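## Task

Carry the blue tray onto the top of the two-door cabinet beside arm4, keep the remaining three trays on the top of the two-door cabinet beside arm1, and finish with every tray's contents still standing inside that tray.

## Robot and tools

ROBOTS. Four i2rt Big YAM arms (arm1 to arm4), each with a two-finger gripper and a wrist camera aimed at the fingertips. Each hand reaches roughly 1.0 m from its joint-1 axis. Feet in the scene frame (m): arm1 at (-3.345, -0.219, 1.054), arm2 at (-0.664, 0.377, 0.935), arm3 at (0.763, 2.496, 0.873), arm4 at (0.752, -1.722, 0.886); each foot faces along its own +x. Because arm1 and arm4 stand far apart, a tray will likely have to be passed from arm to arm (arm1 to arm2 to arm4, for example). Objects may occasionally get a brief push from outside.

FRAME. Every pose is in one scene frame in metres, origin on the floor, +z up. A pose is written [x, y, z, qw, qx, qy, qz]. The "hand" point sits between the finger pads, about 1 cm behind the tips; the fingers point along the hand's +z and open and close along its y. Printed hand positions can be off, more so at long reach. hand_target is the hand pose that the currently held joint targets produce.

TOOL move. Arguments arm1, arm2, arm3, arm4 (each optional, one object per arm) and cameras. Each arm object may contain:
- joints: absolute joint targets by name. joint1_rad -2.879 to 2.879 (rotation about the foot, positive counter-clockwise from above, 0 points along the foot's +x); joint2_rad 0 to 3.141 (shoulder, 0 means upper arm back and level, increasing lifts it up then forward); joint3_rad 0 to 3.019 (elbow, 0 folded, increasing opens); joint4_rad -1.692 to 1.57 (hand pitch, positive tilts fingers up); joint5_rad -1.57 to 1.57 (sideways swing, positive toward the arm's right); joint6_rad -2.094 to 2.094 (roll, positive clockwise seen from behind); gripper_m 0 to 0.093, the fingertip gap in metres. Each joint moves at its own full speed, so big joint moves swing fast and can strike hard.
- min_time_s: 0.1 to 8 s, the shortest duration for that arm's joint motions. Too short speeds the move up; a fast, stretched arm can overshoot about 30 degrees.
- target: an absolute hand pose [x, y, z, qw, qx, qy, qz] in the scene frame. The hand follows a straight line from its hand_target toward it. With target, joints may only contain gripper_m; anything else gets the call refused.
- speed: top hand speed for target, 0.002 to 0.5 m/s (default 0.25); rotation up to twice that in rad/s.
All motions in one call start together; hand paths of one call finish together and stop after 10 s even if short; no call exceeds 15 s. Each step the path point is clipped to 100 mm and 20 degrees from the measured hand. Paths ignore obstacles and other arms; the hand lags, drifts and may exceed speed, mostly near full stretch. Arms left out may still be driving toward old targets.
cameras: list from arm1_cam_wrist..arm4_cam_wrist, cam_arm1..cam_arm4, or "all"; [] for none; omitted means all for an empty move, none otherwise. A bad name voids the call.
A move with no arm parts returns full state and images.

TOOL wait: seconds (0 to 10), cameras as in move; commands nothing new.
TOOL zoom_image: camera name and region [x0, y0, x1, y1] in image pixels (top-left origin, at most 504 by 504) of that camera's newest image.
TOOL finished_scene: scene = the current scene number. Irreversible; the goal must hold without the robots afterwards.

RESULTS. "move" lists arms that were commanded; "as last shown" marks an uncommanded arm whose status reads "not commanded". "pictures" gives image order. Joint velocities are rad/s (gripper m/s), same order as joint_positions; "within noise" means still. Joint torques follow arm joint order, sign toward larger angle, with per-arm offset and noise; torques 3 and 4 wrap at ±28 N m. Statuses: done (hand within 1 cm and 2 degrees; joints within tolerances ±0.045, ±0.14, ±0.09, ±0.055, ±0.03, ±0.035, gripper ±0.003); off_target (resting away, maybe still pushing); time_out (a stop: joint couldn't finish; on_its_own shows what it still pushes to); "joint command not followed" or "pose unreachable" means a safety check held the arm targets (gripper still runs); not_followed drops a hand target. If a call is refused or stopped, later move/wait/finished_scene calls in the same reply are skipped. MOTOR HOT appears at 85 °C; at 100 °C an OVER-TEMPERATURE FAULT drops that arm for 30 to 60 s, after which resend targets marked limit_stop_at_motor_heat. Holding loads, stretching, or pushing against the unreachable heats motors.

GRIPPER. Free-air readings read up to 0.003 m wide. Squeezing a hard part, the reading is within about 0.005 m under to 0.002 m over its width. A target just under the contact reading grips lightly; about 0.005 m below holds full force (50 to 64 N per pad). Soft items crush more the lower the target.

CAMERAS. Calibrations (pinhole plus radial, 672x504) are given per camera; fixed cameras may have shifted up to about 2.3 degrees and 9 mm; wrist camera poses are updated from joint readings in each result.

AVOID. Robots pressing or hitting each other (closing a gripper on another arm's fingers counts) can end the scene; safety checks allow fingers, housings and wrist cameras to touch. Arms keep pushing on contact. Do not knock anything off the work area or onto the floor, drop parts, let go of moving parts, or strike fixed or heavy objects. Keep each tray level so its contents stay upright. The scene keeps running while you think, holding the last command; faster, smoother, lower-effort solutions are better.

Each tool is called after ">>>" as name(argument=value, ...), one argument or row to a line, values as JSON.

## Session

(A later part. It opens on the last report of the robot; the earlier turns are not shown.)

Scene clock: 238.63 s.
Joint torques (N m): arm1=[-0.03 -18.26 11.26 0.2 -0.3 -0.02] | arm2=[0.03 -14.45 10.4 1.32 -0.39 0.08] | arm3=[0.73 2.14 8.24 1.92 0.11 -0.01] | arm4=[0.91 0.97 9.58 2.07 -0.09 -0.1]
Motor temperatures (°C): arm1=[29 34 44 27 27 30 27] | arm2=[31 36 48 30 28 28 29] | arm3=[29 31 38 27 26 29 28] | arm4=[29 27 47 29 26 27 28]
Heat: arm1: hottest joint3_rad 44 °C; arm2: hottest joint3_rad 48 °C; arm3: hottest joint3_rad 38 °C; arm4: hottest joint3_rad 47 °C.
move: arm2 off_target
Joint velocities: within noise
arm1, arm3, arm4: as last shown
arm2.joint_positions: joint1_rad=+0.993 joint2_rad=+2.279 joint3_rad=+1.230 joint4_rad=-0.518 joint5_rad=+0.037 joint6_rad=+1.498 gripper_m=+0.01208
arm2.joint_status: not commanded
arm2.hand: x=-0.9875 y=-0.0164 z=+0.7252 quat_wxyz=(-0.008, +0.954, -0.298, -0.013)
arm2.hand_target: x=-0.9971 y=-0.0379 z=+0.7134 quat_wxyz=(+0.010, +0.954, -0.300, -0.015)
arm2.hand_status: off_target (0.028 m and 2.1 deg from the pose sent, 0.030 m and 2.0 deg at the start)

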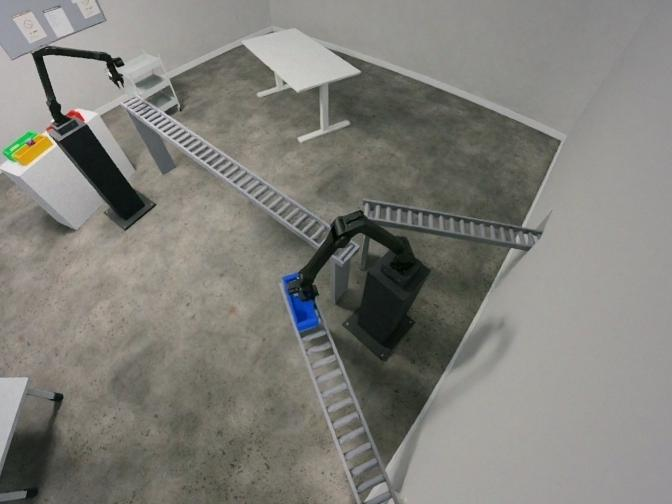

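>>> move(
  arm2={"target":[-0.998,-0.039,0.728,0.01,0.954,-0.300,-0.015],"speed":0.08},
)

>>> move(
  arm2={"joints":{"gripper_m":0.03}},
)

>>> move(
  arm2={"target":[-1.0,-0.039,0.95,0.01,0.954,-0.300,-0.015],"speed":0.3},
  arm4={"target":[1.25,-1.55,1.15,0,0.96,-0.28,0],"speed":0.3,"joints":{"gripper_m":0.06}},
  cameras=["cam_arm2"],
)

>>> move(
  arm4={"target":[1.10,-1.35,0.95,0,0.961,-0.276,0],"speed":0.3},
  cameras=["cam_arm2","cam_arm4","arm4_cam_wrist"],
)

Scene clock: 248.10 s.
Joint torques (N m): arm1=[-0.03 -18.32 11.26 0.2 -0.3 -0.02] | arm2=[-0.03 -17.32 9.66 0.18 -0.39 0.09] | arm3=[0.5 2.14 8.24 1.92 0.09 -0.01] | arm4=[0.56 1.67 9.5 2 -0.12 -0.07]
Motor temperatures (°C): arm1=[29 34 44 27 27 30 27] | arm2=[31 35 49 30 28 28 29] | arm3=[29 31 38 27 26 29 28] | arm4=[29 27 47 29 26 27 28]
Heat: arm1: hottest joint3_rad 44 °C; arm2: hottest joint3_rad 49 °C; arm3: hottest joint3_rad 38 °C; arm4: hottest joint3_rad 47 °C.
move: arm2 off_target
Joint velocities: within noise
arm1, arm3, arm4: as last shown
arm2.joint_positions: joint1_rad=+0.993 joint2_rad=+2.279 joint3_rad=+1.230 joint4_rad=-0.519 joint5_rad=+0.037 joint6_rad=+1.498 gripper_m=+0.01208
arm2.joint_status: not commanded
arm2.hand: x=-0.9873 y=-0.0162 z=+0.7252 quat_wxyz=(-0.009, +0.954, -0.298, -0.013)
arm2.hand_target: x=-0.9975 y=-0.0384 z=+0.7289 quat_wxyz=(+0.010, +0.954, -0.300, -0.015)
arm2.hand_status: off_target (0.025 m and 2.2 deg from the pose sent, 0.025 m and 2.1 deg at the start)
pictures: none

Scene clock: 248.70 s.
Joint torques (N m): arm1=[-0.03 -18.26 11.28 0.2 -0.3 -0.02] | arm2=[0.09 -17.55 8.59 0.2 -0.08 0.08] | arm3=[0.44 2.08 8.25 1.94 0.09 0.01] | arm4=[1.08 0.38 9.52 1.95 -0.07 -0.08]
Motor temperatures (°C): arm1=[29 34 44 27 27 30 27] | arm2=[31 35 48 30 28 28 29] | arm3=[29 31 38 27 26 29 28] | arm4=[29 27 47 29 26 27 28]
Heat: arm1: hottest joint3_rad 44 °C; arm2: hottest joint3_rad 48 °C; arm3: hottest joint3_rad 38 °C; arm4: hottest joint3_rad 47 °C.
move: arm2 done
Joint velocities: within noise
arm1, arm3, arm4: as last shown
arm2.joint_positions: joint1_rad=+0.993 joint2_rad=+2.279 joint3_rad=+1.243 joint4_rad=-0.519 joint5_rad=+0.030 joint6_rad=+1.499 gripper_m=+0.02986
arm2.joint_status: all done
arm2.hand: x=-0.9909 y=-0.0226 z=+0.7276 quat_wxyz=(-0.002, +0.954, -0.298, -0.012)
arm2.hand_target: x=-0.9974 y=-0.0384 z=+0.7289 quat_wxyz=(+0.010, +0.954, -0.300, -0.015)
arm2.hand_status: not commanded
pictures: none

Scene clock: 254.80 s.
Joint torques (N m): arm1=[-0.03 -18.26 11.28 0.21 -0.3 -0.02] | arm2=[0.09 -17.85 12.48 -0.23 -0.05 0.08] | arm3=[0.44 2.02 8.24 1.87 0.11 -0.01] | arm4=[1.67 -11.52 11.99 -0.28 0.07 -0.29]
Motor temperatures (°C): arm1=[29 34 44 27 27 30 27] | arm2=[31 36 47 30 28 28 29] | arm3=[29 31 38 27 26 29 28] | arm4=[29 27 47 29 26 27 28]
Heat: arm1: hottest joint3_rad 44 °C; arm2: hottest joint3_rad 47 °C; arm3: hottest joint3_rad 38 °C; arm4: hottest joint3_rad 47 °C.
move: arm2 off_target; arm4 off_target
Joint velocities: within noise
arm1, arm3: as last shown
arm2.joint_positions: joint1_rad=+0.993 joint2_rad=+1.888 joint3_rad=+1.272 joint4_rad=-0.962 joint5_rad=+0.029 joint6_rad=+1.499 gripper_m=+0.02993
arm2.joint_status: not commanded
arm2.hand: x=-0.9907 y=-0.0203 z=+0.9305 quat_wxyz=(-0.012, +0.954, -0.298, -0.007)
arm2.hand_target: x=-0.9995 y=-0.0384 z=+0.9504 quat_wxyz=(+0.010, +0.954, -0.300, -0.015)
arm2.hand_status: off_target (0.029 m and 2.7 deg from the pose sent, 0.223 m and 1.4 deg at the start)
arm4.joint_positions: joint1_rad=+0.858 joint2_rad=+1.705 joint3_rad=+1.714 joint4_rad=-1.604 joint5_rad=+0.020 joint6_rad=-2.151 gripper_m=+0.06007
arm4.joint_status: all done
arm4.hand: x=+1.2408 y=-1.5580 z=+1.1382 quat_wxyz=(+0.015, +0.946, -0.324, -0.003)
arm4.hand_target: x=+1.2493 y=-1.5498 z=+1.1500 quat_wxyz=(+0.009, +0.950, -0.312, +0.008)
arm4.hand_status: off_target (0.017 m and 5.6 deg from the pose sent, 0.596 m and 178.2 deg at the start; a joint's target at an end of its range on 32 of 183 steps)

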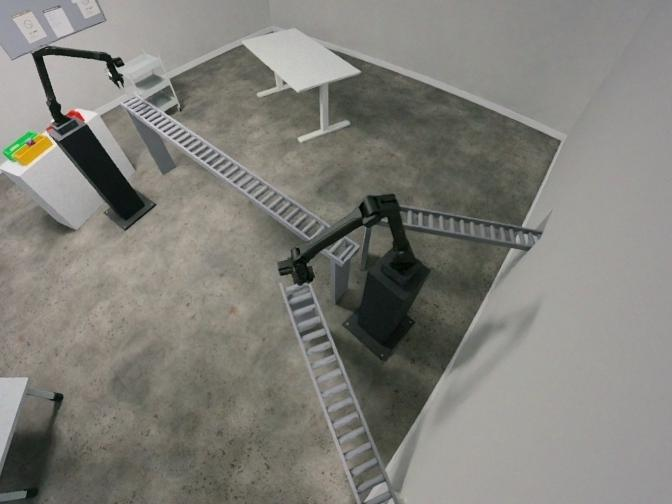

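Scene clock: 256.83 s.
Joint torques (N m): arm1=[-0.03 -18.26 11.28 0.2 -0.3 -0.02] | arm2=[0.03 -17.9 12.48 -0.24 -0.05 0.08] | arm3=[0.5 2.14 8.24 1.89 0.1 -0.02] | arm4=[1.08 -11.63 8.08 0.73 -0.11 0.04]
Motor temperatures (°C): arm1=[29 34 44 27 27 30 27] | arm2=[31 36 47 30 28 28 29] | arm3=[29 31 38 27 26 29 28] | arm4=[29 27 47 29 26 27 28]
Heat: arm1: hottest joint3_rad 44 °C; arm2: hottest joint3_rad 47 °C; arm3: hottest joint3_rad 38 °C; arm4: hottest joint3_rad 47 °C.
move: arm4 done
Joint velocities: within noise
arm1, arm2, arm3: as last shown
arm4.joint_positions: joint1_rad=+1.344 joint2_rad=+1.778 joint3_rad=+1.303 joint4_rad=-1.109 joint5_rad=+0.000 joint6_rad=-1.778 gripper_m=+0.06007
arm4.joint_status: not commanded
arm4.hand: x=+1.0957 y=-1.3557 z=+0.9504 quat_wxyz=(+0.006, +0.963, -0.270, -0.003)
arm4.hand_target: x=+1.0998 y=-1.3500 z=+0.9500 quat_wxyz=(+0.000, +0.961, -0.276, +0.000)
arm4.hand_status: done (0.007 m and 1.1 deg from the pose sent, 0.314 m and 6.0 deg at the start)
pictures: arm4_cam_wrist, cam_arm2, cam_arm4
arm4_cam_wrist: T_world_to_cam=[[0.51383, 0.85753, -0.02499, 0.62553], [0.76781, -0.44669, 0.45927, -1.84862], [0.38267, -0.25518, -0.88794, 0.17199]] pos_world=[1.03216, -1.31829, 1.01736]

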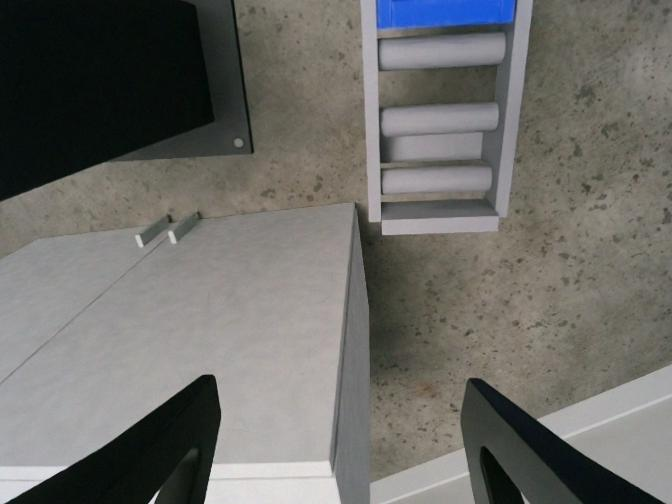

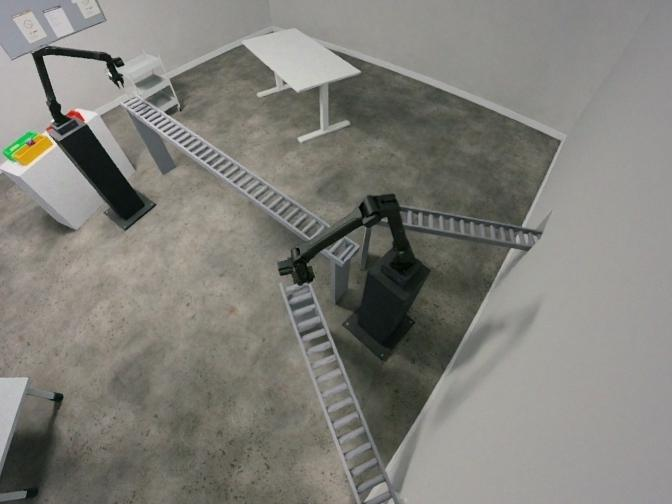

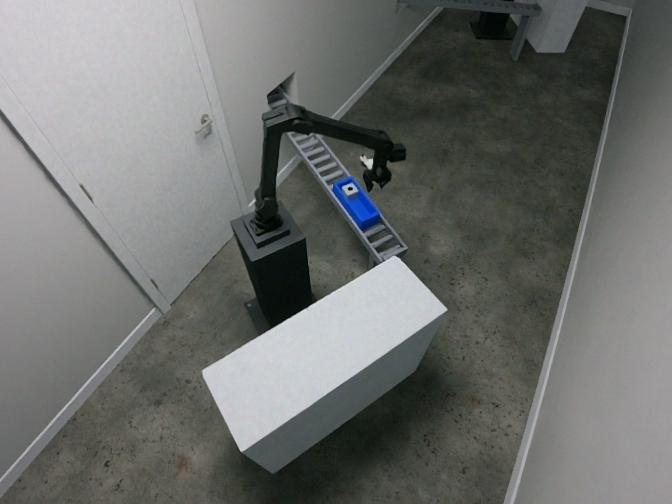

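>>> wait(
  seconds=1,
  cameras=["arm4_cam_wrist","cam_arm4"],
)

>>> zoom_image(
  camera="cam_arm4",
  region=[180, 160, 460, 460],
)

Scene clock: 262.23 s.
Joint torques (N m): arm1=[-0.03 -18.26 11.26 0.2 -0.3 -0.02] | arm2=[0.03 -17.85 12.48 -0.21 -0.05 0.08] | arm3=[0.5 2.14 8.2 1.91 0.1 -0.01] | arm4=[1.26 -12.69 8.14 0.53 -0.07 0.01]
Motor temperatures (°C): arm1=[29 34 44 27 27 30 27] | arm2=[31 36 47 30 28 28 28] | arm3=[29 31 38 27 26 29 28] | arm4=[29 27 46 29 26 27 28]
Heat: arm1: hottest joint3_rad 44 °C; arm2: hottest joint3_rad 47 °C; arm3: hottest joint3_rad 38 °C; arm4: hottest joint3_rad 46 °C.
Joint velocities: within noise
arm1.joint_positions: joint1_rad=-1.726 joint2_rad=+1.885 joint3_rad=+1.395 joint4_rad=-1.084 joint5_rad=+0.009 joint6_rad=-1.588 gripper_m=+0.02995
arm1.joint_status: not commanded
arm1.hand: x=-3.2987 y=+0.3192 z=+1.0934 quat_wxyz=(-0.005, -0.999, +0.033, -0.004)
arm1.hand_target: x=-3.3000 y=+0.3388 z=+1.1203 quat_wxyz=(+0.025, -0.999, +0.030, -0.004)
arm1.hand_status: not commanded
arm2.joint_positions: joint1_rad=+0.993 joint2_rad=+1.888 joint3_rad=+1.272 joint4_rad=-0.962 joint5_rad=+0.029 joint6_rad=+1.499 gripper_m=+0.02993
arm2.joint_status: not commanded
arm2.hand: x=-0.9907 y=-0.0203 z=+0.9305 quat_wxyz=(-0.012, +0.954, -0.298, -0.007)
arm2.hand_target: x=-0.9995 y=-0.0384 z=+0.9504 quat_wxyz=(+0.010, +0.954, -0.300, -0.015)
arm2.hand_status: not commanded
arm3.joint_positions: joint1_rad=+0.571 joint2_rad=+0.631 joint3_rad=+1.447 joint4_rad=-1.461 joint5_rad=+0.147 joint6_rad=+0.795 gripper_m=+0.09396
arm3.joint_status: not commanded
arm3.hand: x=+0.8909 y=+2.6771 z=+1.4095 quat_wxyz=(-0.314, +0.093, -0.890, -0.316)
arm3.hand_target: x=+0.8898 y=+2.6751 z=+1.4176 quat_wxyz=(-0.319, +0.092, -0.886, -0.324)
arm3.hand_status: not commanded
arm4.joint_positions: joint1_rad=+1.344 joint2_rad=+1.778 joint3_rad=+1.303 joint4_rad=-1.109 joint5_rad=+0.000 joint6_rad=-1.777 gripper_m=+0.06007
arm4.joint_status: not commanded
arm4.hand: x=+1.0957 y=-1.3557 z=+0.9504 quat_wxyz=(+0.006, +0.963, -0.270, -0.003)
arm4.hand_target: x=+1.0998 y=-1.3500 z=+0.9500 quat_wxyz=(+0.000, +0.961, -0.276, +0.000)
arm4.hand_status: done (0.007 m and 1.1 deg from the pose sent, 0.314 m and 6.0 deg at the start)
wait: 1.00 s; at rest from the start
arm4_cam_wrist: T_world_to_cam=[[0.51416, 0.85733, -0.02496, 0.62491], [0.76764, -0.447, 0.45925, -1.84883], [0.38257, -0.25529, -0.88796, 0.17195]] pos_world=[1.03216, -1.31829, 1.01736]

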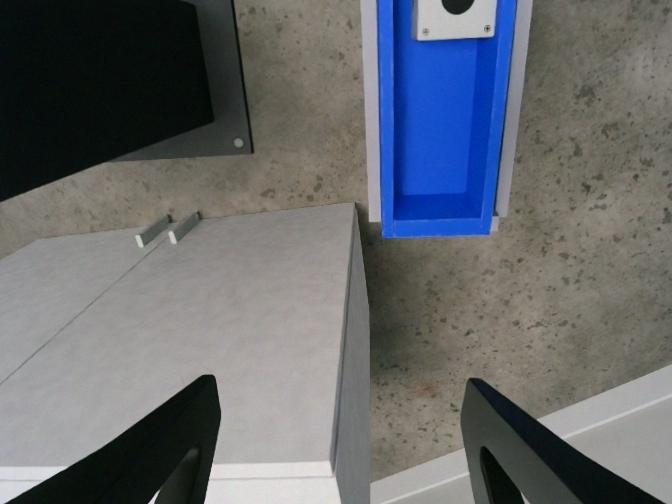

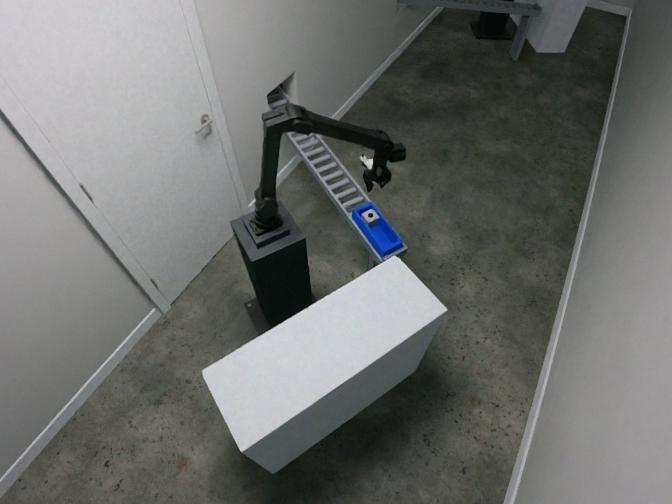

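Scaled by 1.680 from the camera's image (finer frame: 960x720).

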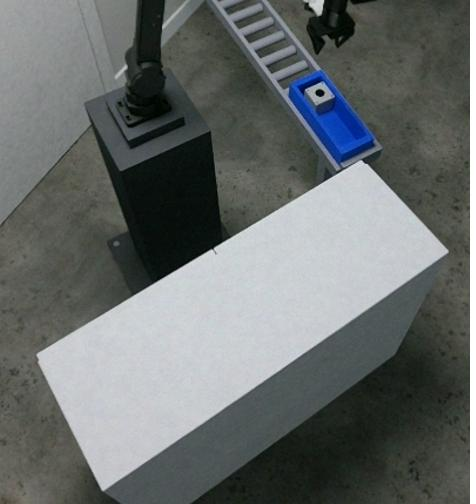

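>>> move(
  arm4={"target":[1.080,-1.30,0.72,0,0.971,-0.238,0],"speed":0.25,"joints":{"gripper_m":0.045}},
)

>>> move(
  arm4={"target":[1.080,-1.30,0.635,0,0.971,-0.238,0],"speed":0.12,"joints":{"gripper_m":0.038}},
  cameras=["arm4_cam_wrist","cam_arm4"],
)

Scene clock: 280.53 s.
Joint torques (N m): arm1=[0.03 -18.2 11.28 0.21 -0.3 -0.02] | arm2=[0.09 -17.85 12.48 -0.21 -0.05 0.08] | arm3=[0.56 2.08 8.24 1.92 0.11 -0.01] | arm4=[1.73 -14.04 6.53 0.36 -0.12 0.09]
Motor temperatures (°C): arm1=[29 34 44 27 27 30 27] | arm2=[31 37 46 30 28 28 28] | arm3=[29 31 38 27 26 29 28] | arm4=[29 28 45 29 26 27 28]
Heat: arm1: hottest joint3_rad 44 °C; arm2: hottest joint3_rad 46 °C; arm3: hottest joint3_rad 38 °C; arm4: hottest joint3_rad 45 °C.
move: arm4 off_target
Joint velocities: within noise
arm1, arm2, arm3: as last shown
arm4.joint_positions: joint1_rad=+1.424 joint2_rad=+2.221 joint3_rad=+1.269 joint4_rad=-0.647 joint5_rad=+0.000 joint6_rad=-1.765 gripper_m=+0.04507
arm4.joint_status: all done
arm4.hand: x=+1.0758 y=-1.3161 z=+0.7176 quat_wxyz=(+0.013, +0.971, -0.237, -0.006)
arm4.hand_target: x=+1.0796 y=-1.3002 z=+0.7203 quat_wxyz=(+0.000, +0.971, -0.238, +0.000)
arm4.hand_status: off_target (0.017 m and 1.6 deg from the pose sent, 0.238 m and 3.8 deg at the start)
pictures: none

Scene clock: 282.07 s.
Joint torques (N m): arm1=[-0.03 -18.26 11.26 0.2 -0.3 -0.02] | arm2=[0.03 -17.9 12.49 -0.23 -0.05 0.08] | arm3=[0.56 2.2 8.21 1.91 0.09 -0.01] | arm4=[1.55 -13.74 5.63 0.69 -0.05 0.01]
Motor temperatures (°C): arm1=[29 34 44 27 27 30 27] | arm2=[31 37 46 30 28 28 28] | arm3=[29 31 38 27 26 29 28] | arm4=[29 28 45 29 26 27 28]
Heat: arm1: hottest joint3_rad 44 °C; arm2: hottest joint3_rad 46 °C; arm3: hottest joint3_rad 38 °C; arm4: hottest joint3_rad 45 °C.
move: arm4 off_target
Joint velocities: within noise
arm1, arm2, arm3: as last shown
arm4.joint_positions: joint1_rad=+1.424 joint2_rad=+2.399 joint3_rad=+1.324 joint4_rad=-0.514 joint5_rad=+0.000 joint6_rad=-1.765 gripper_m=+0.03807
arm4.joint_status: all done
arm4.hand: x=+1.0784 y=-1.3127 z=+0.6383 quat_wxyz=(+0.008, +0.971, -0.237, -0.004)
arm4.hand_target: x=+1.0797 y=-1.3002 z=+0.6352 quat_wxyz=(+0.000, +0.971, -0.238, +0.000)
arm4.hand_status: off_target (0.013 m and 1.1 deg from the pose sent, 0.084 m and 1.6 deg at the start)
arm4_cam_wrist: T_world_to_cam=[[0.45533, 0.88981, -0.03015, 0.69855], [0.7974, -0.3925, 0.45837, -1.63296], [0.39603, -0.23275, -0.88825, -0.07237]] pos_world=[1.0127, -1.27937, 0.70527]

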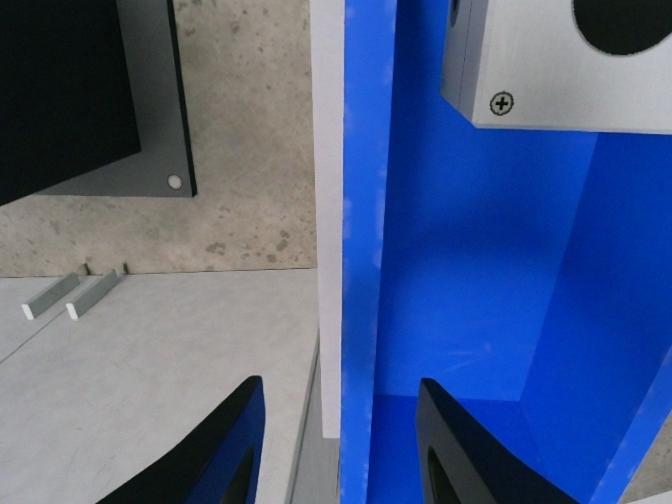

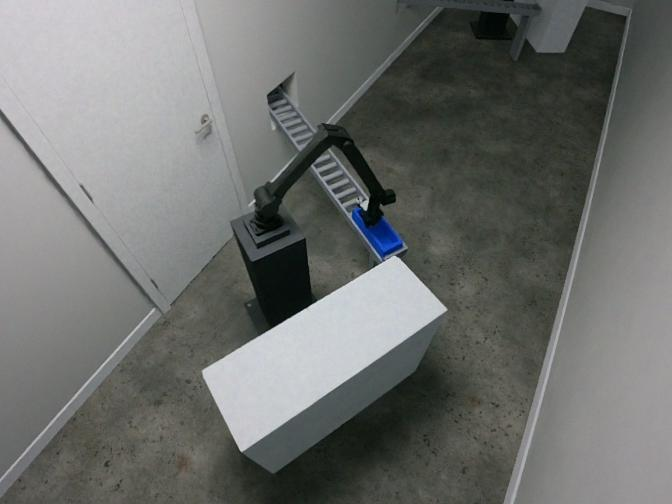

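>>> move(
  arm4={"target":[1.083,-1.296,0.576,0,0.971,-0.238,0],"speed":0.12,"joints":{"gripper_m":0.036}},
  cameras=["arm4_cam_wrist"],
)

Scene clock: 287.60 s.
Joint torques (N m): arm1=[0.03 -18.26 11.26 0.2 -0.3 -0.02] | arm2=[0.09 -17.79 12.46 -0.21 -0.05 0.08] | arm3=[0.5 2.26 8.31 1.95 0.09 -0.01] | arm4=[2.96 -15.56 4.74 0.54 -0.11 0.06]
Motor temperatures (°C): arm1=[29 34 44 27 27 30 27] | arm2=[31 37 46 29 28 28 28] | arm3=[29 31 38 27 26 29 28] | arm4=[29 28 44 29 26 27 28]
Heat: arm1: hottest joint3_rad 44 °C; arm2: hottest joint3_rad 46 °C; arm3: hottest joint3_rad 38 °C; arm4: hottest joint3_rad 44 °C.
move: arm4 off_target
Joint velocities: within noise
arm1, arm2, arm3: as last shown
arm4.joint_positions: joint1_rad=+1.424 joint2_rad=+2.544 joint3_rad=+1.410 joint4_rad=-0.456 joint5_rad=+0.000 joint6_rad=-1.765 gripper_m=+0.03607
arm4.joint_status: all done
arm4.hand: x=+1.0822 y=-1.3080 z=+0.5791 quat_wxyz=(+0.009, +0.971, -0.237, -0.004)
arm4.hand_target: x=+1.0828 y=-1.2961 z=+0.5763 quat_wxyz=(+0.000, +0.971, -0.238, +0.000)
arm4.hand_status: off_target (0.012 m and 1.1 deg from the pose sent, 0.065 m and 1.1 deg at the start)
arm4_cam_wrist: T_world_to_cam=[[0.45538, 0.88976, -0.03096, 0.69116], [0.7976, -0.39227, 0.45821, -1.60678], [0.39555, -0.23335, -0.88831, -0.12559]] pos_world=[1.01651, -1.27457, 0.64607]

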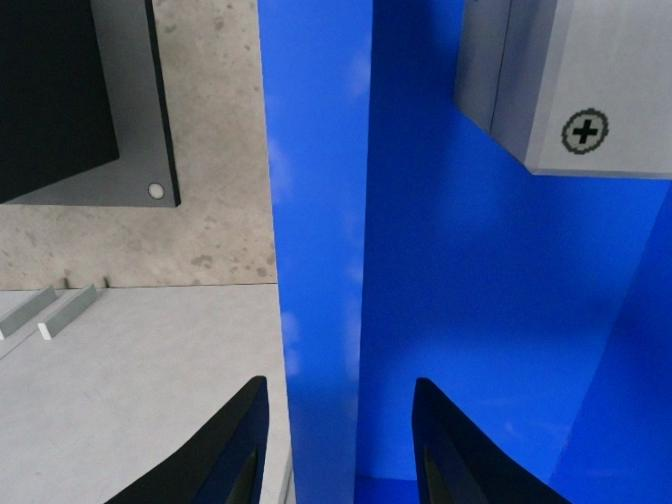

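>>> move(
  arm4={"target":[1.081,-1.299,0.562,0,0.971,-0.238,0],"speed":0.1},
)

>>> move(
  arm4={"joints":{"gripper_m":0.002}},
  cameras=["arm4_cam_wrist","cam_arm4"],
)

Scene clock: 294.37 s.
Joint torques (N m): arm1=[-0.03 -18.26 11.26 0.21 -0.3 -0.02] | arm2=[0.09 -17.96 12.46 -0.23 -0.05 0.08] | arm3=[0.73 2.26 8.24 1.91 0.09 -0.02] | arm4=[2.32 -15.15 4.94 0.62 -0.05 0.04]
Motor temperatures (°C): arm1=[29 34 44 27 27 30 27] | arm2=[31 37 46 29 28 28 27] | arm3=[29 31 38 27 26 29 28] | arm4=[29 28 44 29 26 27 28]
Heat: arm1: hottest joint3_rad 44 °C; arm2: hottest joint3_rad 46 °C; arm3: hottest joint3_rad 38 °C; arm4: hottest joint3_rad 44 °C.
move: arm4 off_target
Joint velocities: within noise
arm1, arm2, arm3: as last shown
arm4.joint_positions: joint1_rad=+1.424 joint2_rad=+2.570 joint3_rad=+1.415 joint4_rad=-0.432 joint5_rad=+0.000 joint6_rad=-1.765 gripper_m=+0.03607
arm4.joint_status: not commanded
arm4.hand: x=+1.0803 y=-1.3103 z=+0.5666 quat_wxyz=(+0.008, +0.971, -0.237, -0.004)
arm4.hand_target: x=+1.0807 y=-1.2991 z=+0.5622 quat_wxyz=(+0.000, +0.971, -0.238, +0.000)
arm4.hand_status: off_target (0.012 m and 1.0 deg from the pose sent, 0.019 m and 1.1 deg at the start)
pictures: none

Scene clock: 295.00 s.
Joint torques (N m): arm1=[0.03 -18.26 11.26 0.21 -0.3 -0.02] | arm2=[0.03 -17.79 12.48 -0.23 -0.05 0.08] | arm3=[0.62 2.02 8.25 1.95 0.09 -0.01] | arm4=[2.08 -14.1 4.74 0.34 -0.11 0.06]
Motor temperatures (°C): arm1=[29 34 44 27 27 30 27] | arm2=[31 37 46 29 28 28 27] | arm3=[29 31 38 27 26 29 28] | arm4=[29 28 44 29 26 27 28]
Heat: arm1: hottest joint3_rad 44 °C; arm2: hottest joint3_rad 46 °C; arm3: hottest joint3_rad 38 °C; arm4: hottest joint3_rad 44 °C.
move: arm4 off_target
Joint velocities: within noise
arm1, arm2, arm3: as last shown
arm4.joint_positions: joint1_rad=+1.424 joint2_rad=+2.567 joint3_rad=+1.419 joint4_rad=-0.430 joint5_rad=+0.000 joint6_rad=-1.767 gripper_m=+0.01195
arm4.joint_status: gripper_m off_target (ended at +0.01198, target +0.00200)
arm4.hand: x=+1.0830 y=-1.3069 z=+0.5685 quat_wxyz=(+0.004, +0.972, -0.236, -0.002)
arm4.hand_target: x=+1.0809 y=-1.2990 z=+0.5624 quat_wxyz=(+0.000, +0.971, -0.238, +0.000)
arm4.hand_status: not commanded
arm4_cam_wrist: T_world_to_cam=[[0.4538, 0.89089, -0.01966, 0.68623], [0.79509, -0.39484, 0.46036, -1.60404], [0.40236, -0.22454, -0.88752, -0.13134]] pos_world=[1.0168, -1.27418, 0.63536]

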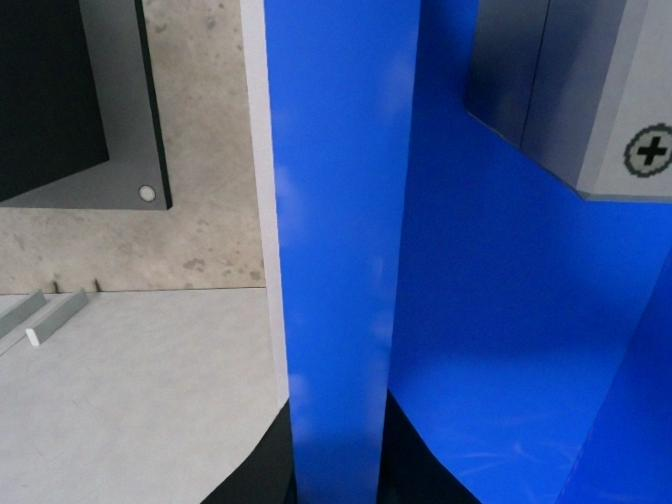

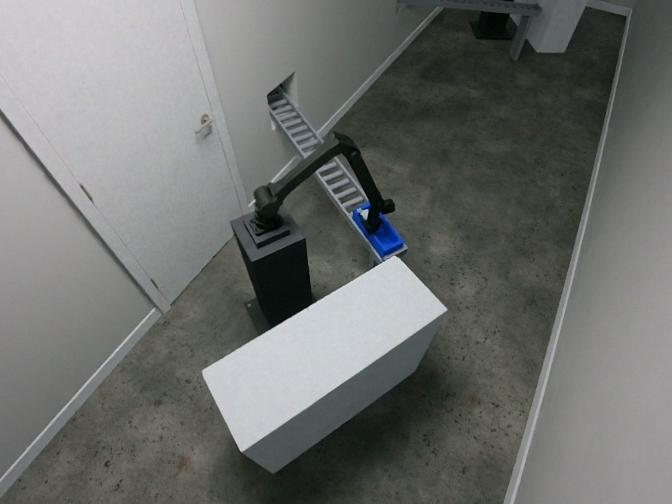

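Lift straight.

>>> move(
  arm4={"target":[1.080,-1.297,0.80,0,0.971,-0.238,0],"speed":0.12,"joints":{"gripper_m":0.0}},
)

>>> move(
  arm4={"target":[1.080,-1.297,1.04,0,0.971,-0.238,0],"speed":0.2},
  cameras=["arm4_cam_wrist","cam_arm4"],
)

Scene clock: 301.23 s.
Joint torques (N m): arm1=[0.03 -18.2 11.28 0.21 -0.31 -0.02] | arm2=[0.15 -17.85 12.48 -0.21 -0.05 0.08] | arm3=[0.5 2.26 8.25 1.88 0.1 -0.01] | arm4=[2.2 -18.84 6.71 -0.27 -0.47 -0.03]
Motor temperatures (°C): arm1=[29 34 44 27 27 30 27] | arm2=[31 37 47 29 28 28 27] | arm3=[29 31 38 27 26 29 28] | arm4=[29 29 43 29 26 27 28]
Heat: arm1: hottest joint3_rad 44 °C; arm2: hottest joint3_rad 47 °C; arm3: hottest joint3_rad 38 °C; arm4: hottest joint3_rad 43 °C.
move: arm4 off_target
Joint velocities: within noise
arm1, arm2, arm3: as last shown
arm4.joint_positions: joint1_rad=+1.428 joint2_rad=+2.131 joint3_rad=+1.277 joint4_rad=-0.786 joint5_rad=+0.008 joint6_rad=-1.757 gripper_m=+0.01184
arm4.joint_status: gripper_m off_target (ended at +0.01184, target +0.00000)
arm4.hand: x=+1.0718 y=-1.3198 z=+0.7656 quat_wxyz=(+0.033, +0.970, -0.239, -0.012)
arm4.hand_target: x=+1.0794 y=-1.2978 z=+0.7995 quat_wxyz=(+0.000, +0.971, -0.238, +0.000)
arm4.hand_status: off_target (0.042 m and 4.0 deg from the pose sent, 0.232 m and 0.5 deg at the start)
pictures: none

Scene clock: 303.37 s.
Joint torques (N m): arm1=[-0.03 -18.26 11.28 0.2 -0.3 -0.02] | arm2=[0.03 -17.96 12.46 -0.23 -0.04 0.08] | arm3=[0.38 2.14 8.23 1.92 0.09 -0.01] | arm4=[2.02 -17.03 13.14 -0.28 -0.45 -0.01]
Motor temperatures (°C): arm1=[29 34 44 27 27 30 27] | arm2=[31 37 47 29 28 28 27] | arm3=[29 31 38 27 26 29 28] | arm4=[29 29 43 29 26 27 28]
Heat: arm1: hottest joint3_rad 44 °C; arm2: hottest joint3_rad 47 °C; arm3: hottest joint3_rad 38 °C; arm4: hottest joint3_rad 43 °C.
move: arm4 off_target
Joint velocities: within noise
arm1, arm2, arm3: as last shown
arm4.joint_positions: joint1_rad=+1.428 joint2_rad=+1.810 joint3_rad=+1.466 joint4_rad=-1.334 joint5_rad=+0.008 joint6_rad=-1.756 gripper_m=+0.01184
arm4.joint_status: not commanded
arm4.hand: x=+1.0698 y=-1.3227 z=+0.9927 quat_wxyz=(+0.050, +0.969, -0.239, -0.019)
arm4.hand_target: x=+1.0780 y=-1.2997 z=+1.0403 quat_wxyz=(+0.000, +0.971, -0.238, +0.000)
arm4.hand_status: off_target (0.055 m and 6.2 deg from the pose sent, 0.275 m and 4.0 deg at the start)
arm4_cam_wrist: T_world_to_cam=[[0.45564, 0.88223, -0.11858, 0.79936], [0.81796, -0.36239, 0.44679, -1.76308], [0.3512, -0.30057, -0.88675, 0.20025]] pos_world=[1.00758, -1.28395, 1.06008]

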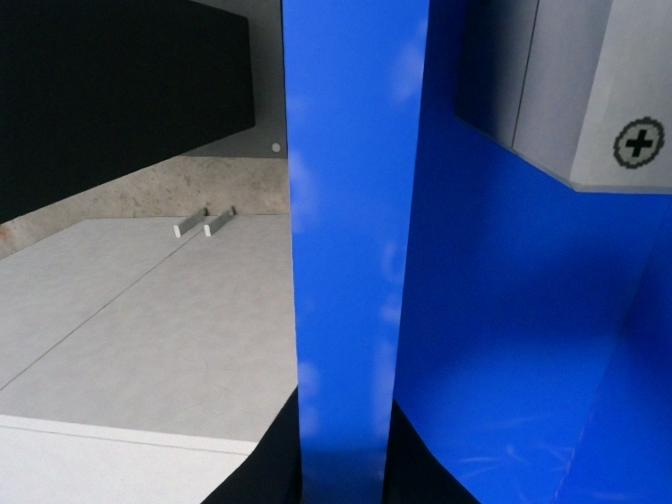

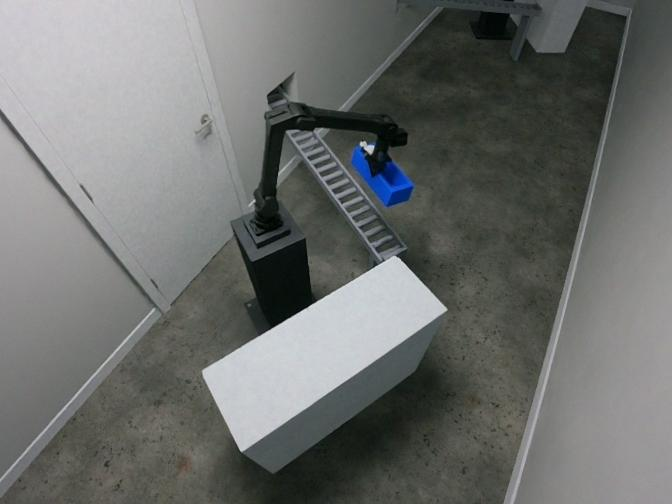

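>>> move(
  arm4={"target":[1.25,-1.62,1.06,0,0.80,-0.60,0],"speed":0.25},
)

>>> move(
  arm4={"target":[1.25,-1.885,1.04,-0.02,0.528,-0.849,0.015],"speed":0.25},
  cameras=["arm4_cam_wrist","cam_arm4"],
)

Scene clock: 319.80 s.
Joint torques (N m): arm1=[0.03 -18.26 11.26 0.21 -0.3 -0.02] | arm2=[0.09 -17.79 12.48 -0.23 -0.04 0.08] | arm3=[0.67 2.08 8.23 1.88 0.1 0] | arm4=[1.03 -12.92 13.31 -0.28 -0.6 -0.08]
Motor temperatures (°C): arm1=[29 34 44 27 27 30 27] | arm2=[31 37 47 29 28 28 27] | arm3=[29 31 38 27 26 29 28] | arm4=[29 30 45 29 26 27 29]
Heat: arm1: hottest joint3_rad 44 °C; arm2: hottest joint3_rad 47 °C; arm3: hottest joint3_rad 38 °C; arm4: hottest joint3_rad 45 °C.
move: arm4 off_target
Joint velocities: within noise
arm1.joint_positions: joint1_rad=-1.726 joint2_rad=+1.885 joint3_rad=+1.395 joint4_rad=-1.084 joint5_rad=+0.009 joint6_rad=-1.588 gripper_m=+0.02995
arm1.joint_status: not commanded
arm1.hand: x=-3.2987 y=+0.3192 z=+1.0934 quat_wxyz=(-0.005, -0.999, +0.033, -0.004)
arm1.hand_target: x=-3.3000 y=+0.3388 z=+1.1203 quat_wxyz=(+0.025, -0.999, +0.030, -0.004)
arm1.hand_status: not commanded
arm2.joint_positions: joint1_rad=+0.993 joint2_rad=+1.888 joint3_rad=+1.272 joint4_rad=-0.962 joint5_rad=+0.029 joint6_rad=+1.499 gripper_m=+0.02993
arm2.joint_status: not commanded
arm2.hand: x=-0.9907 y=-0.0203 z=+0.9305 quat_wxyz=(-0.012, +0.954, -0.298, -0.007)
arm2.hand_target: x=-0.9995 y=-0.0384 z=+0.9504 quat_wxyz=(+0.010, +0.954, -0.300, -0.015)
arm2.hand_status: not commanded
arm3.joint_positions: joint1_rad=+0.571 joint2_rad=+0.631 joint3_rad=+1.447 joint4_rad=-1.461 joint5_rad=+0.147 joint6_rad=+0.795 gripper_m=+0.09396
arm3.joint_status: not commanded
arm3.hand: x=+0.8909 y=+2.6771 z=+1.4095 quat_wxyz=(-0.314, +0.093, -0.890, -0.316)
arm3.hand_target: x=+0.8898 y=+2.6751 z=+1.4176 quat_wxyz=(-0.319, +0.092, -0.886, -0.324)
arm3.hand_status: not commanded
arm4.joint_positions: joint1_rad=+0.728 joint2_rad=+1.696 joint3_rad=+1.409 joint4_rad=-1.361 joint5_rad=+0.012 joint6_rad=-1.660 gripper_m=+0.01183
arm4.joint_status: not commanded
arm4.hand: x=+1.2259 y=-1.6279 z=+1.0279 quat_wxyz=(+0.033, +0.801, -0.597, -0.022)
arm4.hand_target: x=+1.2478 y=-1.6205 z=+1.0604 quat_wxyz=(+0.000, +0.800, -0.600, +0.000)
arm4.hand_status: off_target (0.041 m and 4.6 deg from the pose sent, 0.354 m and 46.4 deg at the start)
pictures: none

Scene clock: 322.03 s.
Joint torques (N m): arm1=[-0.03 -18.26 11.28 0.2 -0.3 -0.02] | arm2=[0.03 -17.9 12.46 -0.23 -0.05 0.08] | arm3=[0.5 2.02 8.28 1.96 0.1 -0.02] | arm4=[-0.38 -14.04 13.15 0.8 -0.57 -0.01]
Motor temperatures (°C): arm1=[29 34 45 27 27 30 27] | arm2=[31 38 47 29 28 28 27] | arm3=[29 31 38 27 26 29 28] | arm4=[29 30 46 29 26 27 29]
Heat: arm1: hottest joint3_rad 45 °C; arm2: hottest joint3_rad 47 °C; arm3: hottest joint3_rad 38 °C; arm4: hottest joint3_rad 46 °C.
move: arm4 off_target
Joint velocities: within noise
arm1, arm2, arm3: as last shown
arm4.joint_positions: joint1_rad=+0.208 joint2_rad=+1.721 joint3_rad=+1.383 joint4_rad=-1.288 joint5_rad=-0.002 joint6_rad=-1.444 gripper_m=+0.01183
arm4.joint_status: not commanded
arm4.hand: x=+1.2190 y=-1.8764 z=+1.0059 quat_wxyz=(+0.017, +0.533, -0.845, -0.022)
arm4.hand_target: x=+1.2472 y=-1.8841 z=+1.0412 quat_wxyz=(-0.020, +0.528, -0.849, +0.015)
arm4.hand_status: off_target (0.047 m and 6.1 deg from the pose sent, 0.258 m and 43.5 deg at the start)
arm4_cam_wrist: T_world_to_cam=[[0.90282, -0.42455, -0.0683, -1.82619], [-0.34739, -0.81371, 0.46604, -1.53746], [-0.25343, -0.39702, -0.88213, 0.54462]] pos_world=[1.25265, -1.81014, 1.07221]

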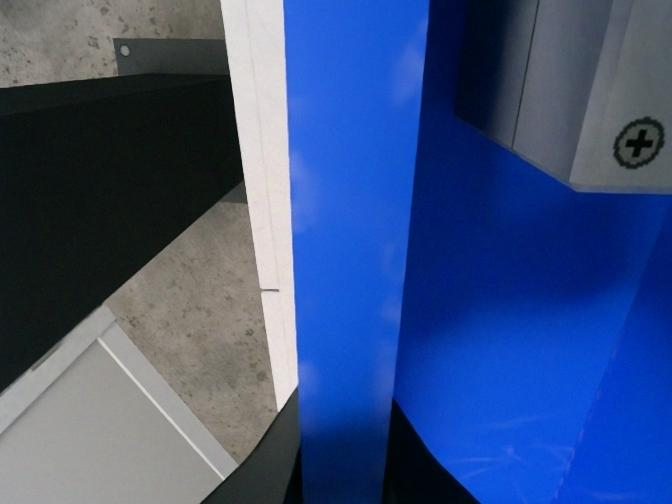

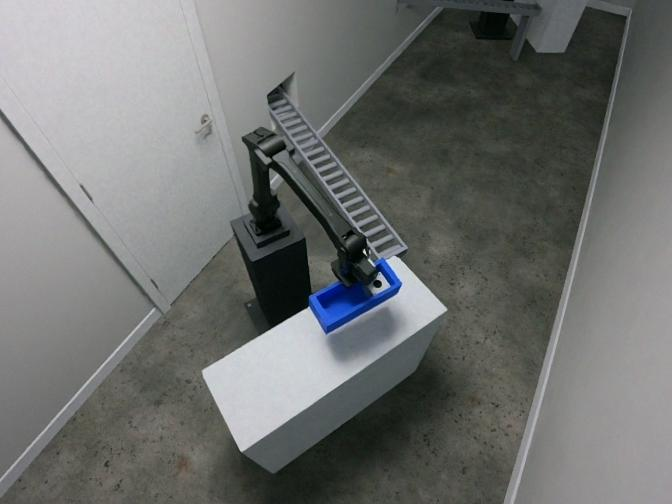

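>>> move(
  arm4={"target":[1.275,-1.895,0.93,-0.035,0.528,-0.848,0.035],"speed":0.2},
)

>>> move(
  arm4={"target":[1.275,-1.895,0.89,-0.035,0.528,-0.848,0.035],"speed":0.12},
  cameras=["cam_arm4"],
)

>>> zoom_image(
  camera="cam_arm4",
  region=[270, 220, 450, 380],
)

Scene clock: 328.40 s.
Joint torques (N m): arm1=[-0.03 -18.26 11.26 0.2 -0.3 -0.02] | arm2=[-0.03 -17.85 12.49 -0.23 -0.05 0.08] | arm3=[0.56 2.08 8.25 1.89 0.1 -0.01] | arm4=[0.44 -15.62 9.24 1.1 -0.49 -0.04]
Motor temperatures (°C): arm1=[29 34 45 27 27 30 27] | arm2=[31 38 47 29 28 28 27] | arm3=[29 31 38 27 26 29 28] | arm4=[29 30 47 29 26 27 29]
Heat: arm1: hottest joint3_rad 45 °C; arm2: hottest joint3_rad 47 °C; arm3: hottest joint3_rad 38 °C; arm4: hottest joint3_rad 47 °C.
move: arm4 off_target
Joint velocities: within noise
arm1, arm2, arm3: as last shown
arm4.joint_positions: joint1_rad=+0.208 joint2_rad=+1.882 joint3_rad=+1.313 joint4_rad=-0.988 joint5_rad=-0.002 joint6_rad=-1.444 gripper_m=+0.01183
arm4.joint_status: not commanded
arm4.hand: x=+1.2525 y=-1.8875 z=+0.9017 quat_wxyz=(-0.005, +0.533, -0.846, +0.004)
arm4.hand_target: x=+1.2738 y=-1.8946 z=+0.9306 quat_wxyz=(-0.035, +0.528, -0.848, +0.035)
arm4.hand_status: off_target (0.037 m and 5.0 deg from the pose sent, 0.096 m and 8.9 deg at the start)
pictures: none

Scene clock: 329.67 s.
Joint torques (N m): arm1=[-0.03 -18.26 11.26 0.2 -0.3 -0.02] | arm2=[0.03 -17.85 12.49 -0.23 -0.04 0.08] | arm3=[0.67 2.14 8.28 1.94 0.09 0] | arm4=[0.85 -15.79 8.49 1.05 -0.43 0.04]
Motor temperatures (°C): arm1=[29 34 45 27 27 30 27] | arm2=[31 38 47 29 28 28 27] | arm3=[29 31 38 27 26 29 28] | arm4=[29 30 47 29 26 27 29]
Heat: arm1: hottest joint3_rad 45 °C; arm2: hottest joint3_rad 47 °C; arm3: hottest joint3_rad 38 °C; arm4: hottest joint3_rad 47 °C.
move: arm4 off_target
Joint velocities: within noise
arm1, arm2, arm3: as last shown
arm4.joint_positions: joint1_rad=+0.208 joint2_rad=+1.928 joint3_rad=+1.280 joint4_rad=-0.896 joint5_rad=-0.002 joint6_rad=-1.444 gripper_m=+0.01183
arm4.joint_status: not commanded
arm4.hand: x=+1.2540 y=-1.8880 z=+0.8684 quat_wxyz=(-0.009, +0.533, -0.846, +0.009)
arm4.hand_target: x=+1.2741 y=-1.8947 z=+0.8906 quat_wxyz=(-0.035, +0.528, -0.848, +0.035)
arm4.hand_status: off_target (0.031 m and 4.2 deg from the pose sent, 0.026 m and 5.0 deg at the start)

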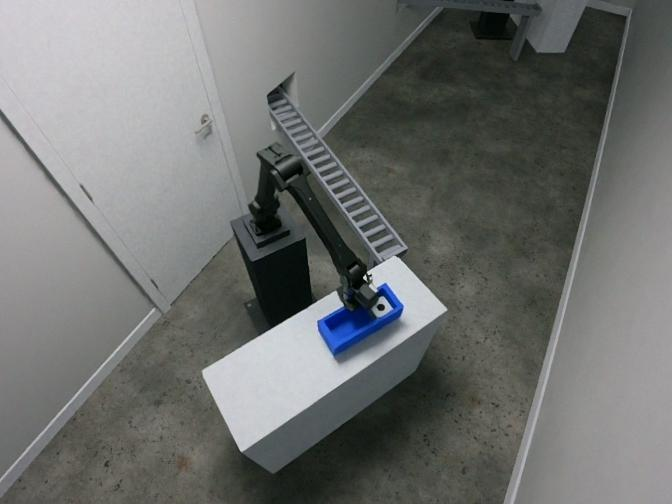

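Scaled by 2.800 from the camera's image (finer frame: 960x720).

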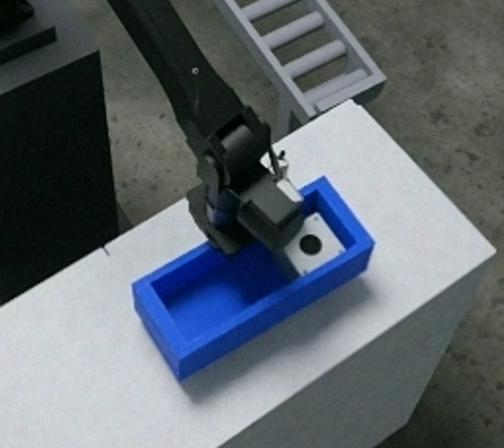

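Well placed. Lower.

>>> move(
  arm4={"target":[1.275,-1.895,0.862,-0.038,0.528,-0.848,0.038],"speed":0.06},
)

>>> move(
  arm4={"target":[1.275,-1.895,0.845,-0.035,0.528,-0.848,0.035],"speed":0.05},
)

>>> move(
  arm4={"target":[1.275,-1.895,0.83,-0.03,0.528,-0.848,0.03],"speed":0.05},
  cameras=["cam_arm4"],
)

>>> zoom_image(
  camera="cam_arm4",
  region=[270, 220, 450, 380],
)

Scene clock: 337.80 s.
Joint torques (N m): arm1=[-0.03 -18.26 11.28 0.2 -0.3 -0.02] | arm2=[0.03 -17.9 12.46 -0.23 -0.05 0.09] | arm3=[0.67 2.02 8.25 1.92 0.11 -0.02] | arm4=[0.09 -15.79 8.16 1.05 -0.45 -0.02]
Motor temperatures (°C): arm1=[29 34 45 27 27 30 27] | arm2=[31 38 47 29 28 28 27] | arm3=[29 31 38 27 26 29 28] | arm4=[29 30 46 29 26 27 30]
Heat: arm1: hottest joint3_rad 45 °C; arm2: hottest joint3_rad 47 °C; arm3: hottest joint3_rad 38 °C; arm4: hottest joint3_rad 46 °C.
move: arm4 off_target
Joint velocities: within noise
arm1, arm2, arm3: as last shown
arm4.joint_positions: joint1_rad=+0.208 joint2_rad=+1.964 joint3_rad=+1.256 joint4_rad=-0.822 joint5_rad=-0.002 joint6_rad=-1.444 gripper_m=+0.01183
arm4.joint_status: not commanded
arm4.hand: x=+1.2546 y=-1.8882 z=+0.8432 quat_wxyz=(-0.013, +0.533, -0.846, +0.015)
arm4.hand_target: x=+1.2742 y=-1.8947 z=+0.8625 quat_wxyz=(-0.038, +0.528, -0.848, +0.038)
arm4.hand_status: off_target (0.029 m and 4.0 deg from the pose sent, 0.023 m and 4.7 deg at the start)
pictures: none

Scene clock: 338.77 s.
Joint torques (N m): arm1=[-0.03 -18.26 11.28 0.2 -0.3 -0.02] | arm2=[0.15 -17.85 12.48 -0.2 -0.05 0.08] | arm3=[0.44 2.14 8.23 1.85 0.1 -0.01] | arm4=[0.67 -14.62 7.94 1.06 -0.45 -0.01]
Motor temperatures (°C): arm1=[29 34 45 27 27 30 27] | arm2=[31 38 47 29 28 28 27] | arm3=[29 31 38 27 26 29 28] | arm4=[29 30 46 29 26 27 30]
Heat: arm1: hottest joint3_rad 45 °C; arm2: hottest joint3_rad 47 °C; arm3: hottest joint3_rad 38 °C; arm4: hottest joint3_rad 46 °C.
move: arm4 off_target
Joint velocities: within noise
arm1, arm2, arm3: as last shown
arm4.joint_positions: joint1_rad=+0.208 joint2_rad=+1.980 joint3_rad=+1.256 joint4_rad=-0.794 joint5_rad=-0.002 joint6_rad=-1.444 gripper_m=+0.01183
arm4.joint_status: not commanded
arm4.hand: x=+1.2585 y=-1.8895 z=+0.8358 quat_wxyz=(-0.017, +0.533, -0.846, +0.019)
arm4.hand_target: x=+1.2745 y=-1.8948 z=+0.8455 quat_wxyz=(-0.035, +0.528, -0.848, +0.035)
arm4.hand_status: off_target (0.020 m and 2.8 deg from the pose sent, 0.022 m and 3.5 deg at the start)
pictures: none

Scene clock: 339.73 s.
Joint torques (N m): arm1=[-0.03 -18.26 11.26 0.2 -0.3 -0.02] | arm2=[0.09 -17.85 12.46 -0.23 -0.04 0.08] | arm3=[0.38 2.14 8.27 1.88 0.1 -0.01] | arm4=[0.5 -11.99 8.34 1.48 -0.38 -0.01]
Motor temperatures (°C): arm1=[29 34 45 27 27 30 27] | arm2=[31 38 47 29 28 28 27] | arm3=[29 31 38 27 26 29 28] | arm4=[29 30 46 29 26 27 30]
Heat: arm1: hottest joint3_rad 45 °C; arm2: hottest joint3_rad 47 °C; arm3: hottest joint3_rad 38 °C; arm4: hottest joint3_rad 46 °C.
move: arm4 off_target
Joint velocities: within noise
arm1, arm2, arm3: as last shown
arm4.joint_positions: joint1_rad=+0.208 joint2_rad=+1.982 joint3_rad=+1.256 joint4_rad=-0.791 joint5_rad=-0.002 joint6_rad=-1.444 gripper_m=+0.01183
arm4.joint_status: not commanded
arm4.hand: x=+1.2589 y=-1.8896 z=+0.8346 quat_wxyz=(-0.017, +0.533, -0.846, +0.020)
arm4.hand_target: x=+1.2744 y=-1.8947 z=+0.8304 quat_wxyz=(-0.030, +0.528, -0.848, +0.030)
arm4.hand_status: off_target (0.018 m and 2.0 deg from the pose sent, 0.018 m and 2.0 deg at the start)

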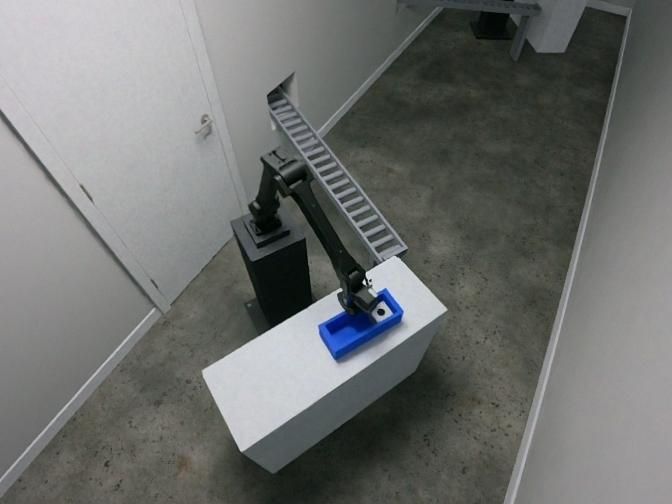

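Scaled by 2.800 from the camera's image (finer frame: 960x720).

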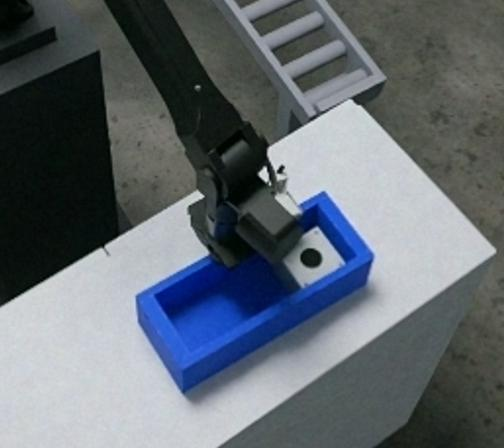

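Contact (torque -12). Ease and release.

>>> move(
  arm4={"target":[1.269,-1.893,0.838,-0.026,0.53,-0.847,0.027],"speed":0.05},
)

>>> move(
  arm4={"joints":{"gripper_m":0.03}},
)

>>> move(
  arm4={"target":[1.27,-1.893,1.05,-0.02,0.53,-0.847,0.02],"speed":0.2},
  cameras=["cam_arm4","cam_arm1"],
)

Scene clock: 348.97 s.
Joint torques (N m): arm1=[0.03 -18.26 11.26 0.2 -0.3 -0.02] | arm2=[0.09 -17.85 12.48 -0.23 -0.05 0.08] | arm3=[0.44 2.14 8.25 1.92 0.09 0] | arm4=[1.08 -14.15 7.62 0.47 -0.3 -0.06]
Motor temperatures (°C): arm1=[29 34 45 27 27 30 27] | arm2=[31 38 47 29 28 28 27] | arm3=[29 31 38 27 26 29 28] | arm4=[29 30 47 29 26 27 30]
Heat: arm1: hottest joint3_rad 45 °C; arm2: hottest joint3_rad 47 °C; arm3: hottest joint3_rad 38 °C; arm4: hottest joint3_rad 47 °C.
move: arm4 off_target
Joint velocities: within noise
arm1, arm2, arm3: as last shown
arm4.joint_positions: joint1_rad=+0.208 joint2_rad=+1.982 joint3_rad=+1.256 joint4_rad=-0.791 joint5_rad=-0.002 joint6_rad=-1.444 gripper_m=+0.01183
arm4.joint_status: not commanded
arm4.hand: x=+1.2589 y=-1.8896 z=+0.8346 quat_wxyz=(-0.017, +0.533, -0.846, +0.020)
arm4.hand_target: x=+1.2688 y=-1.8928 z=+0.8381 quat_wxyz=(-0.026, +0.530, -0.847, +0.027)
arm4.hand_status: off_target (0.011 m and 1.3 deg from the pose sent, 0.011 m and 1.3 deg at the start)
pictures: none

Scene clock: 349.53 s.
Joint torques (N m): arm1=[-0.03 -18.26 11.26 0.21 -0.3 -0.02] | arm2=[0.03 -17.9 12.51 -0.21 -0.05 0.08] | arm3=[0.62 2.14 8.2 1.91 0.09 0] | arm4=[0.44 -13.39 7.62 0.43 -0.27 -0.05]
Motor temperatures (°C): arm1=[29 34 45 27 27 30 27] | arm2=[31 38 47 29 28 28 27] | arm3=[29 31 38 27 26 29 28] | arm4=[29 30 47 29 26 27 30]
Heat: arm1: hottest joint3_rad 45 °C; arm2: hottest joint3_rad 47 °C; arm3: hottest joint3_rad 38 °C; arm4: hottest joint3_rad 47 °C.
move: arm4 done
Joint velocities: within noise
arm1.joint_positions: joint1_rad=-1.726 joint2_rad=+1.885 joint3_rad=+1.395 joint4_rad=-1.084 joint5_rad=+0.009 joint6_rad=-1.588 gripper_m=+0.02995
arm1.joint_status: not commanded
arm1.hand: x=-3.2987 y=+0.3192 z=+1.0934 quat_wxyz=(-0.005, -0.999, +0.033, -0.004)
arm1.hand_target: x=-3.3000 y=+0.3388 z=+1.1203 quat_wxyz=(+0.025, -0.999, +0.030, -0.004)
arm1.hand_status: not commanded
arm2.joint_positions: joint1_rad=+0.993 joint2_rad=+1.888 joint3_rad=+1.272 joint4_rad=-0.962 joint5_rad=+0.029 joint6_rad=+1.499 gripper_m=+0.02993
arm2.joint_status: not commanded
arm2.hand: x=-0.9907 y=-0.0203 z=+0.9305 quat_wxyz=(-0.012, +0.954, -0.298, -0.007)
arm2.hand_target: x=-0.9995 y=-0.0384 z=+0.9504 quat_wxyz=(+0.010, +0.954, -0.300, -0.015)
arm2.hand_status: not commanded
arm3.joint_positions: joint1_rad=+0.571 joint2_rad=+0.631 joint3_rad=+1.447 joint4_rad=-1.461 joint5_rad=+0.147 joint6_rad=+0.795 gripper_m=+0.09396
arm3.joint_status: not commanded
arm3.hand: x=+0.8909 y=+2.6771 z=+1.4095 quat_wxyz=(-0.314, +0.093, -0.890, -0.316)
arm3.hand_target: x=+0.8898 y=+2.6751 z=+1.4176 quat_wxyz=(-0.319, +0.092, -0.886, -0.324)
arm3.hand_status: not commanded
arm4.joint_positions: joint1_rad=+0.208 joint2_rad=+1.982 joint3_rad=+1.256 joint4_rad=-0.791 joint5_rad=-0.002 joint6_rad=-1.444 gripper_m=+0.02987
arm4.joint_status: all done
arm4.hand: x=+1.2589 y=-1.8895 z=+0.8346 quat_wxyz=(-0.018, +0.533, -0.846, +0.020)
arm4.hand_target: x=+1.2688 y=-1.8928 z=+0.8381 quat_wxyz=(-0.026, +0.530, -0.847, +0.027)
arm4.hand_status: not commanded
pictures: none

Scene clock: 351.43 s.
Joint torques (N m): arm1=[-0.03 -18.26 11.26 0.2 -0.3 -0.02] | arm2=[0.09 -17.85 12.51 -0.24 -0.05 0.08] | arm3=[0.44 2.26 8.25 1.87 0.1 0] | arm4=[0.91 -14.33 11.32 -0.08 -0.25 -0.04]
Motor temperatures (°C): arm1=[29 34 45 27 27 30 27] | arm2=[31 38 47 29 28 28 27] | arm3=[29 31 38 27 26 29 28] | arm4=[29 31 47 29 26 27 30]
Heat: arm1: hottest joint3_rad 45 °C; arm2: hottest joint3_rad 47 °C; arm3: hottest joint3_rad 38 °C; arm4: hottest joint3_rad 47 °C.
move: arm4 off_target
Joint velocities: within noise
arm1, arm2, arm3: as last shown
arm4.joint_positions: joint1_rad=+0.208 joint2_rad=+1.766 joint3_rad=+1.500 joint4_rad=-1.297 joint5_rad=-0.002 joint6_rad=-1.444 gripper_m=+0.02996
arm4.joint_status: not commanded
arm4.hand: x=+1.2573 y=-1.8889 z=+1.0262 quat_wxyz=(-0.003, +0.533, -0.846, +0.002)
arm4.hand_target: x=+1.2691 y=-1.8926 z=+1.0501 quat_wxyz=(-0.020, +0.530, -0.847, +0.020)
arm4.hand_status: off_target (0.027 m and 2.8 deg from the pose sent, 0.216 m and 0.5 deg at the start)
pictures: cam_arm1, cam_arm4

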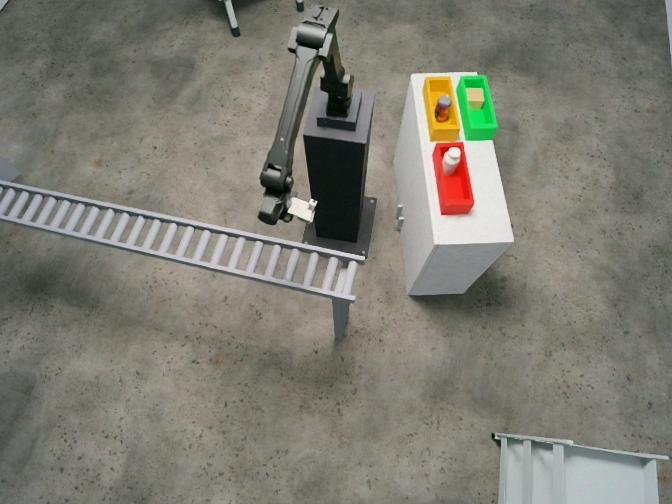

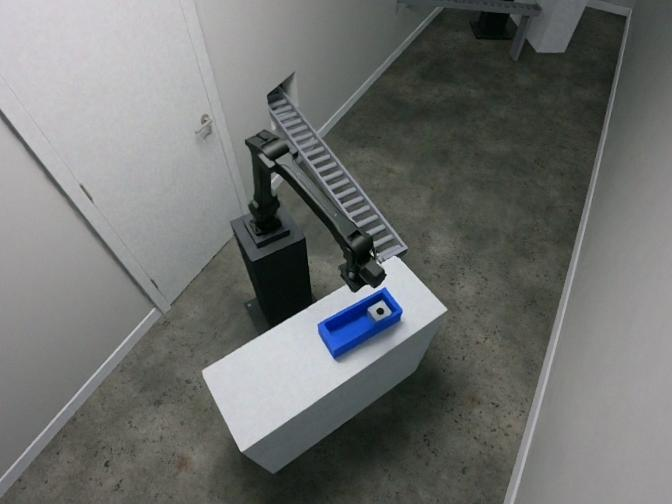

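>>> finished_scene(
  scene=2,
)

The scene is finished: the task was done.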